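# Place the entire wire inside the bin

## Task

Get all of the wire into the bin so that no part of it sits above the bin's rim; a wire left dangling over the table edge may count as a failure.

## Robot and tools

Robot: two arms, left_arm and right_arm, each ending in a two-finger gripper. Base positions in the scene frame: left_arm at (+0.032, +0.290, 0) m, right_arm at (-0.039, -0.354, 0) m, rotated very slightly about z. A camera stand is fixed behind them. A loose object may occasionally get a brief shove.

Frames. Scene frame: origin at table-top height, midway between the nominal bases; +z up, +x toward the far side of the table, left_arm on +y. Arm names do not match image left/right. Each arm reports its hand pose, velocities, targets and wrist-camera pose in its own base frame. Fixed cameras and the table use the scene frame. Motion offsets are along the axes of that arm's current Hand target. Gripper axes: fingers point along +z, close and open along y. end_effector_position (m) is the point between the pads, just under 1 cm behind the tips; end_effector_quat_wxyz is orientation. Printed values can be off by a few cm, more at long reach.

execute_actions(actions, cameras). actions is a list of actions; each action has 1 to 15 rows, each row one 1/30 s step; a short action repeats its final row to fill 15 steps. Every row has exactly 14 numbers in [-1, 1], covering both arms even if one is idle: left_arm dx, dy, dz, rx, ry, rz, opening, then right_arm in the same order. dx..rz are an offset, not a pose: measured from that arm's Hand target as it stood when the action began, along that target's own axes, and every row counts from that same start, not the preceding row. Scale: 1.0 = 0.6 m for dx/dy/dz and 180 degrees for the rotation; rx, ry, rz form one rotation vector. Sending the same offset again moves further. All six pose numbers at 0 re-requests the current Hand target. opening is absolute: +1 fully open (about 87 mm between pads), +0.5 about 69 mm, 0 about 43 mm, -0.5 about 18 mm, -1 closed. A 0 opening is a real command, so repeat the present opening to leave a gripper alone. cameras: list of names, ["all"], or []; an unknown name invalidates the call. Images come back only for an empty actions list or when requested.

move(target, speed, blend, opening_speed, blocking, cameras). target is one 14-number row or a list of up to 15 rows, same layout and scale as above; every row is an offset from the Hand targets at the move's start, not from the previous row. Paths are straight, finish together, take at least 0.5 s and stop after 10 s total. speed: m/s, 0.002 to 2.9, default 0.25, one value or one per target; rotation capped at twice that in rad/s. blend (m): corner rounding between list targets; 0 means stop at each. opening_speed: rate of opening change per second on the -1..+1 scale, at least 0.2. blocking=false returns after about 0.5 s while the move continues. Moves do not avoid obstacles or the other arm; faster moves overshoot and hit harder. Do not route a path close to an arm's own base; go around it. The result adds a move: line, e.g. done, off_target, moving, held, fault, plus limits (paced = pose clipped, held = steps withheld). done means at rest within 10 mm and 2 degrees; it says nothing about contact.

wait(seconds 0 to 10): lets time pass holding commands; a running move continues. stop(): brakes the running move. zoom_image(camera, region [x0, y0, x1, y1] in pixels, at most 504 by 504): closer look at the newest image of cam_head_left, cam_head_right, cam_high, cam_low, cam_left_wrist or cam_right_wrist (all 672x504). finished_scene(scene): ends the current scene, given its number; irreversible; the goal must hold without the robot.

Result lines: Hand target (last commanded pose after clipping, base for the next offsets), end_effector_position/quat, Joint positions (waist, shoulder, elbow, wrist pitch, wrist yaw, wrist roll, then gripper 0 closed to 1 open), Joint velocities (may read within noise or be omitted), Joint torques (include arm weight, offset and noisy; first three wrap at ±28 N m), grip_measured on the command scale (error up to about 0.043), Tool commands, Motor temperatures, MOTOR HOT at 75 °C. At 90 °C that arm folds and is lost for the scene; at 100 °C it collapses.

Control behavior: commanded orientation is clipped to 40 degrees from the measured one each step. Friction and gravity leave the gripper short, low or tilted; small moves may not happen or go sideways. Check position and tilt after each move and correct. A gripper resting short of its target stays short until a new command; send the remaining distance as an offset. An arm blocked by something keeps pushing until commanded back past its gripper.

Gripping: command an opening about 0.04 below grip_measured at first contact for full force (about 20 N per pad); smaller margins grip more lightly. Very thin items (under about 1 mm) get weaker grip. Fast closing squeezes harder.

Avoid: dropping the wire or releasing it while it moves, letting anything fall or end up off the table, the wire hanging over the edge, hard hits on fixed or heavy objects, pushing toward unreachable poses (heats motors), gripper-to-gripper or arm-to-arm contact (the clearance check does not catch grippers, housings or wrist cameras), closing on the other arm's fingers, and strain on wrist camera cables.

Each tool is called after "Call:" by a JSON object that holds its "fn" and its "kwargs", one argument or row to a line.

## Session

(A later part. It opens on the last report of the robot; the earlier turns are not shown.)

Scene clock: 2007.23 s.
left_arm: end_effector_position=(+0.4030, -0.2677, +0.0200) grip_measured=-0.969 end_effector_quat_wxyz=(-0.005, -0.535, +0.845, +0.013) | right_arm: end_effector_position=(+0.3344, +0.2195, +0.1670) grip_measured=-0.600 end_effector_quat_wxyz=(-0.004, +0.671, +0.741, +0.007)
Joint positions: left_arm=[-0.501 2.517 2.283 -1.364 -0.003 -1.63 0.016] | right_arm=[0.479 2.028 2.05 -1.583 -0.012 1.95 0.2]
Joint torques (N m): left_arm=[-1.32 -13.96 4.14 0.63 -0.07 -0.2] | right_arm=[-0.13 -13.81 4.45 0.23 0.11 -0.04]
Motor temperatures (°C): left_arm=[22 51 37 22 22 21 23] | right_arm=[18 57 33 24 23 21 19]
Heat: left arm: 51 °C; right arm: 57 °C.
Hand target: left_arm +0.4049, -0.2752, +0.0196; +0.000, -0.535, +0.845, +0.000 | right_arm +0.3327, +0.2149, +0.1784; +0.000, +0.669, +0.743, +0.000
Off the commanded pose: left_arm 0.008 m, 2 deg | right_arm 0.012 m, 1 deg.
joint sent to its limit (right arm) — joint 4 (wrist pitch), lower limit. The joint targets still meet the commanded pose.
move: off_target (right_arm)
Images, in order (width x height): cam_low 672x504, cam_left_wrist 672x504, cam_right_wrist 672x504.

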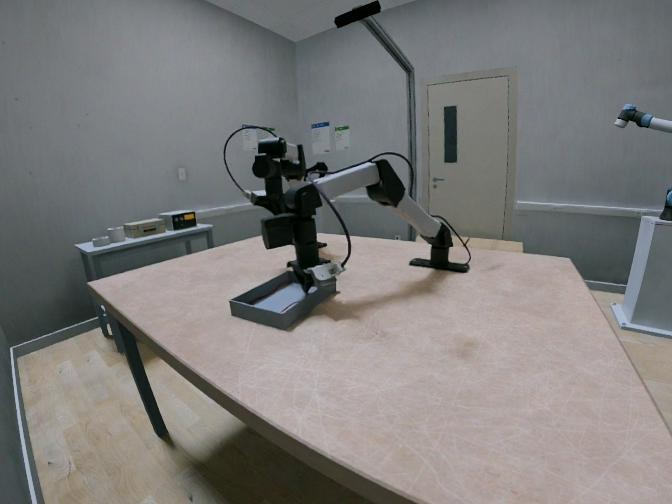

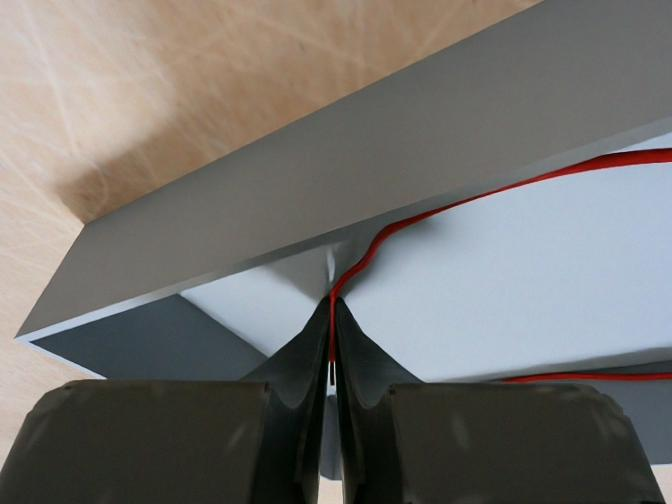

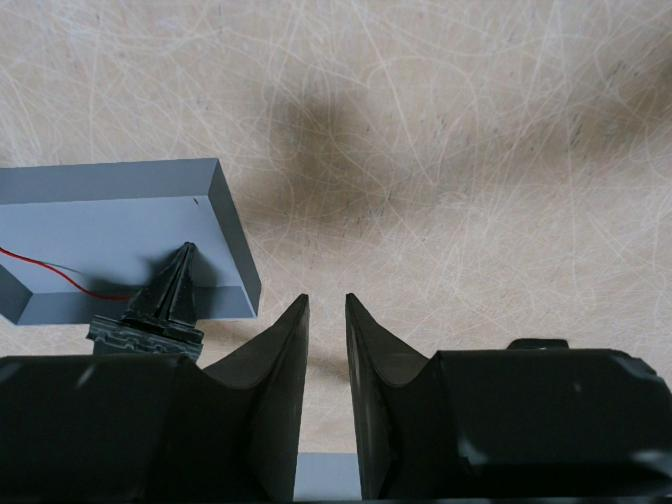

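Call:
{"fn": "move", "kwargs": {
  "target": [0,0,0,0,0,0,-0.6,0,0,0,0,0,0,-0.6],
  "speed": 0.06,
  "opening_speed": 0.3,
  "cameras": ["cam_low","cam_left_wrist","cam_right_wrist","cam_high"]
}}

Call:
{"fn": "zoom_image", "kwargs": {
  "camera": "cam_low",
  "region": [220, 230, 380, 340]
}}

Scene clock: 2014.53 s.
left_arm: end_effector_position=(+0.4021, -0.2694, +0.0205) grip_measured=-0.601 end_effector_quat_wxyz=(-0.010, -0.535, +0.845, +0.010) | right_arm: end_effector_position=(+0.3344, +0.2195, +0.1670) grip_measured=-0.600 end_effector_quat_wxyz=(-0.004, +0.671, +0.741, +0.007)
Joint positions: left_arm=[-0.501 2.517 2.283 -1.364 0.008 -1.63 0.2] | right_arm=[0.479 2.028 2.05 -1.583 -0.012 1.95 0.2]
Joint torques (N m): left_arm=[-1.31 -14.05 4.21 0.61 -0.19 -0.22] | right_arm=[-0.09 -13.79 4.45 0.22 0.11 -0.05]
Motor temperatures (°C): left_arm=[22 54 36 22 22 21 23] | right_arm=[18 57 33 24 23 21 19]
Heat: left arm: 54 °C; right arm: 57 °C.
Hand target: left_arm +0.4048, -0.2752, +0.0196; -0.001, -0.535, +0.845, +0.000 | right_arm +0.3327, +0.2149, +0.1784; +0.000, +0.669, +0.743, +0.000
Off the commanded pose: left_arm 0.006 m, 2 deg | right_arm 0.012 m, 1 deg.
joint sent to its limit (right arm) — joint 4 (wrist pitch), lower limit. The joint targets still meet the commanded pose.
move: off_target (right_arm)
Images, in order (width x height): cam_high 672x504, cam_low 672x504, cam_left_wrist 672x504, cam_right_wrist 672x504.

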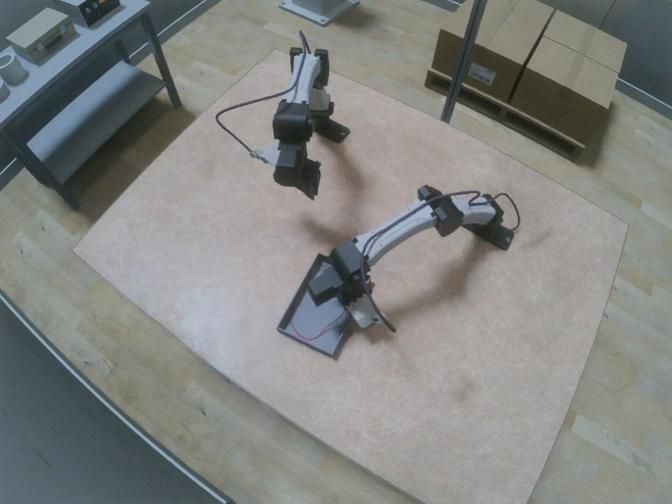

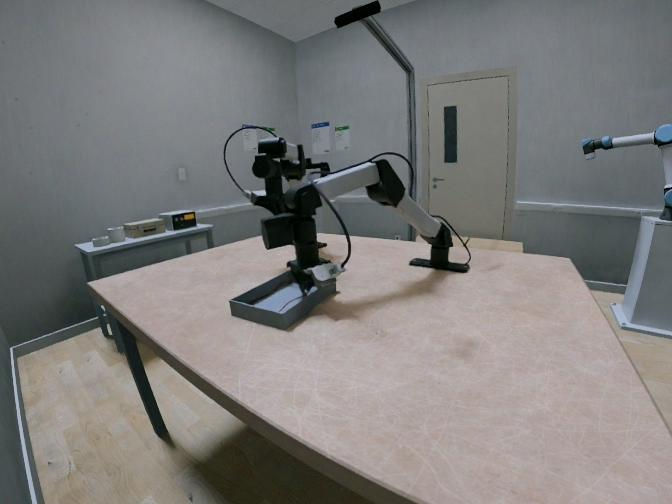

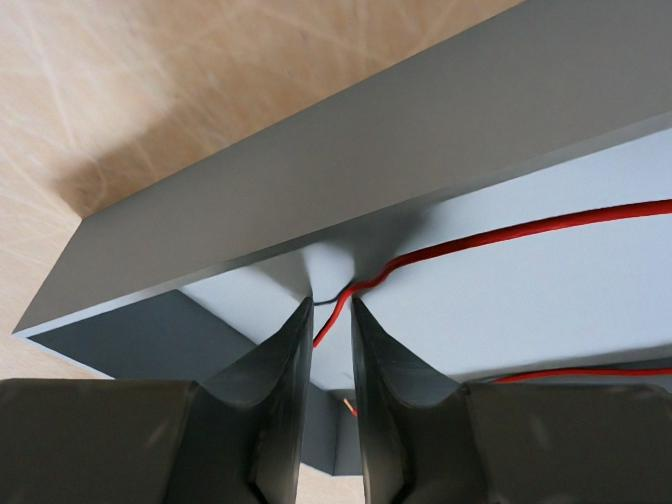

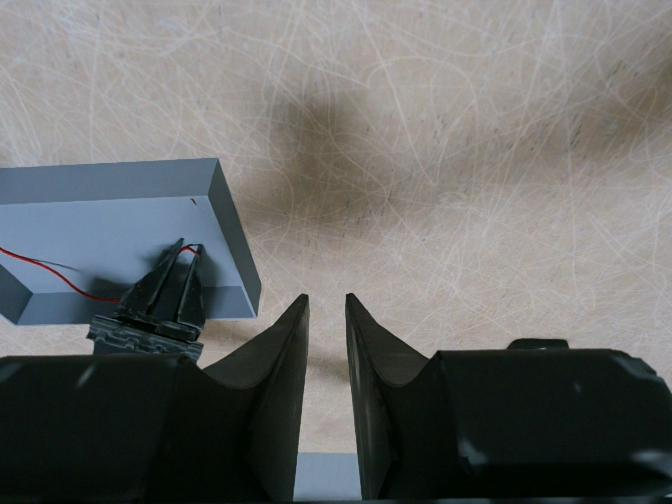

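Scaled by 3.150.

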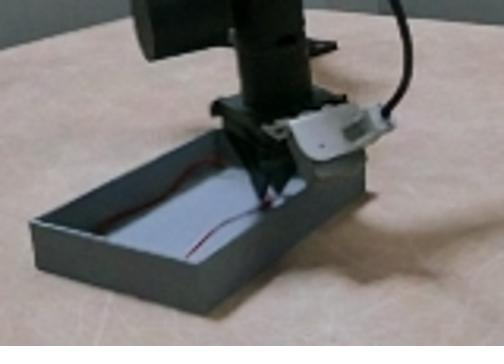

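Call:
{"fn": "move", "kwargs": {
  "target": [
    [0,0,-0.1,0,0,0,-0.6,0,0,0,0,0,0,-0.6],
    [0.1,0.05,-0.25,0,0,0,-0.6,0,0,0,0,0,0,-0.6]
  ],
  "speed": [0.08,0.2],
  "cameras": ["cam_head_left","cam_head_right","cam_low","cam_left_wrist","cam_right_wrist","cam_high"]
}}

Call:
{"fn": "zoom_image", "kwargs": {
  "camera": "cam_low",
  "region": [220, 230, 380, 340]
}}

Call:
{"fn": "zoom_image", "kwargs": {
  "camera": "cam_high",
  "region": [260, 230, 400, 370]
}}

Scene clock: 2021.80 s.
left_arm: end_effector_position=(+0.3569, -0.3177, +0.1658) grip_measured=-0.600 end_effector_quat_wxyz=(+0.026, -0.537, +0.839, -0.081) | right_arm: end_effector_position=(+0.3344, +0.2195, +0.1670) grip_measured=-0.600 end_effector_quat_wxyz=(-0.004, +0.671, +0.741, +0.007)
Joint positions: left_arm=[-0.639 2.281 2.432 -1.552 0.009 -1.778 0.2] | right_arm=[0.479 2.028 2.05 -1.583 -0.012 1.95 0.2]
Joint torques (N m): left_arm=[-0.31 -12.97 4.79 0.5 -0.06 -0.12] | right_arm=[-0.13 -13.76 4.49 0.23 0.11 -0.05]
Motor temperatures (°C): left_arm=[22 56 36 22 22 21 22] | right_arm=[18 57 33 24 23 21 19]
Heat: left arm: 56 °C; right arm: 57 °C.
Hand target: left_arm +0.3522, -0.3165, +0.1697; -0.001, -0.535, +0.845, +0.000 | right_arm +0.3327, +0.2149, +0.1784; +0.000, +0.669, +0.743, +0.000
Off the commanded pose: left_arm 0.006 m, 10 deg | right_arm 0.012 m, 1 deg.
joint sent to its limit (left arm) — joint 4 (wrist pitch), lower limit. The joint targets are off in orientation, not in position.
joint sent to its limit (right arm) — joint 4 (wrist pitch), lower limit. The joint targets still meet the commanded pose.
move: off_target (left_arm, right_arm)

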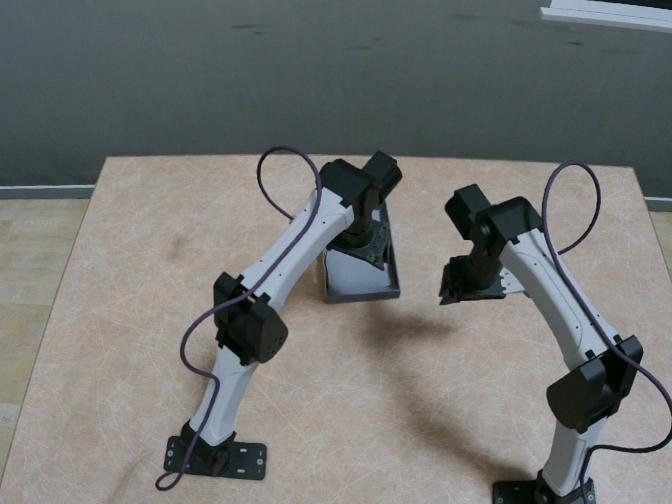

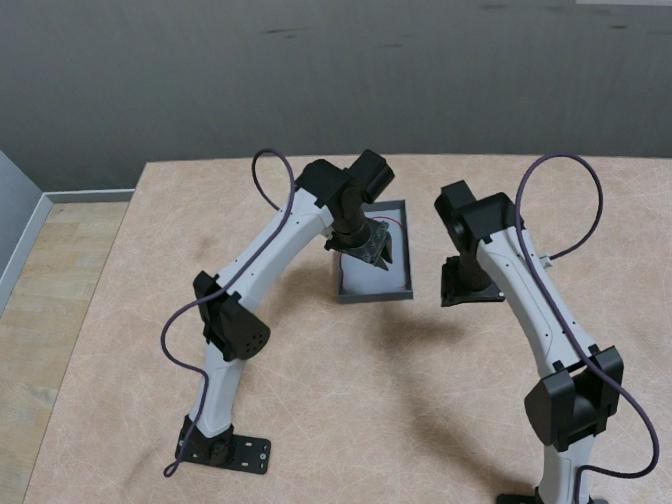

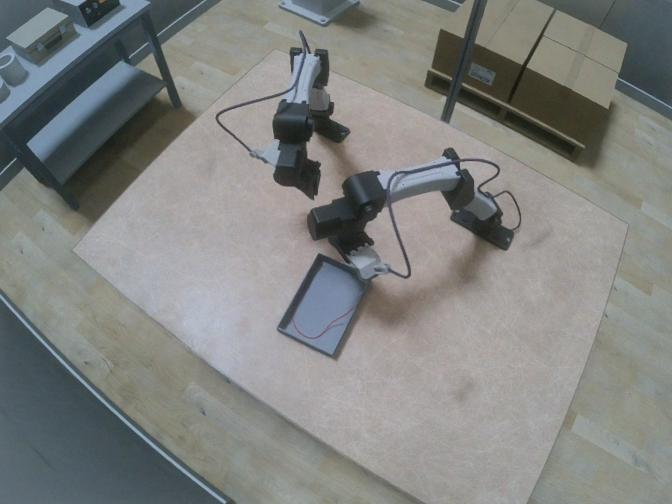

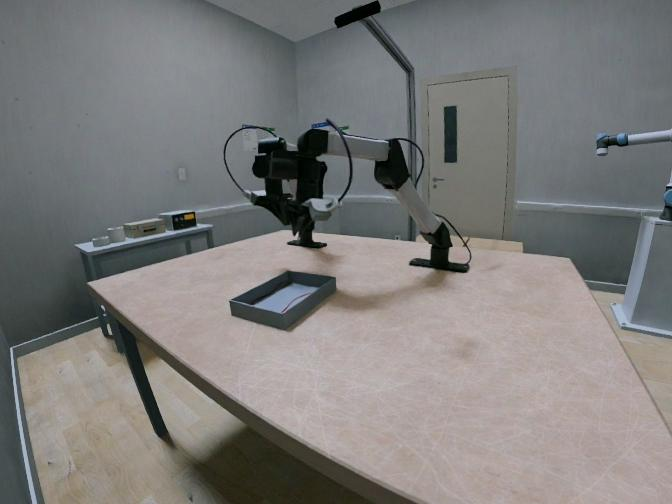

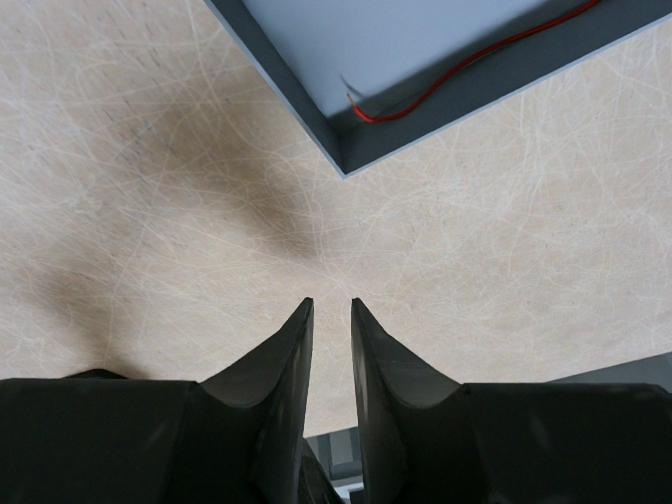

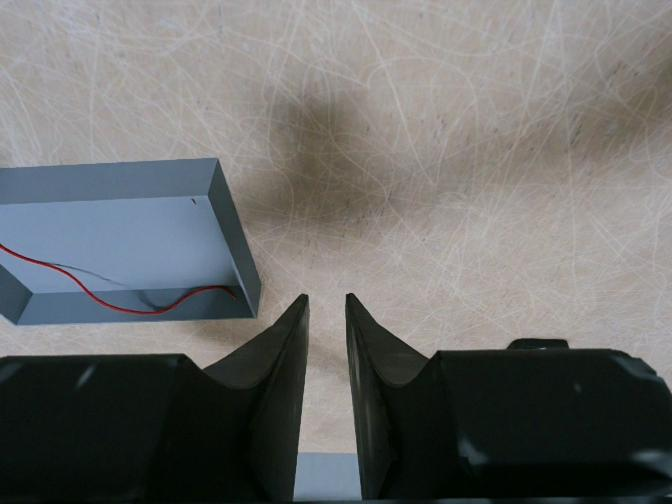

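Scaled by 3.150.

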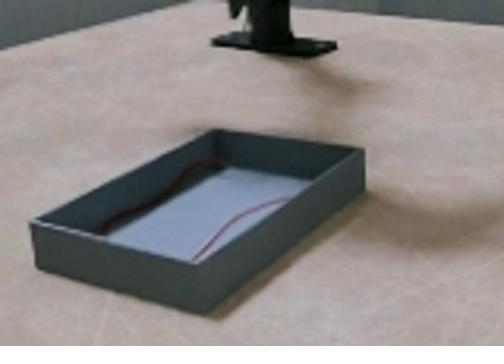

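Scaled by 3.600.

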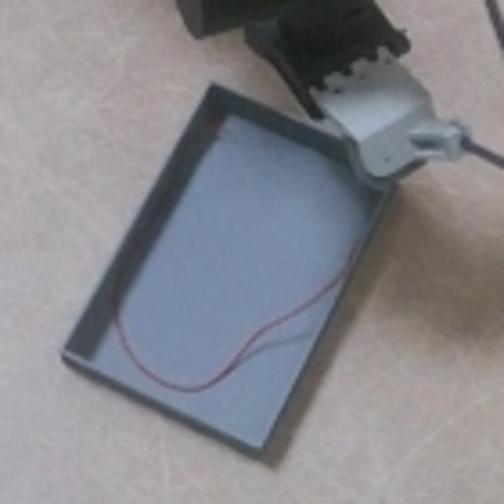

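Call:
{"fn": "finished_scene", "kwargs": {
  "scene": 2
}}

The scene is finished: the task was done.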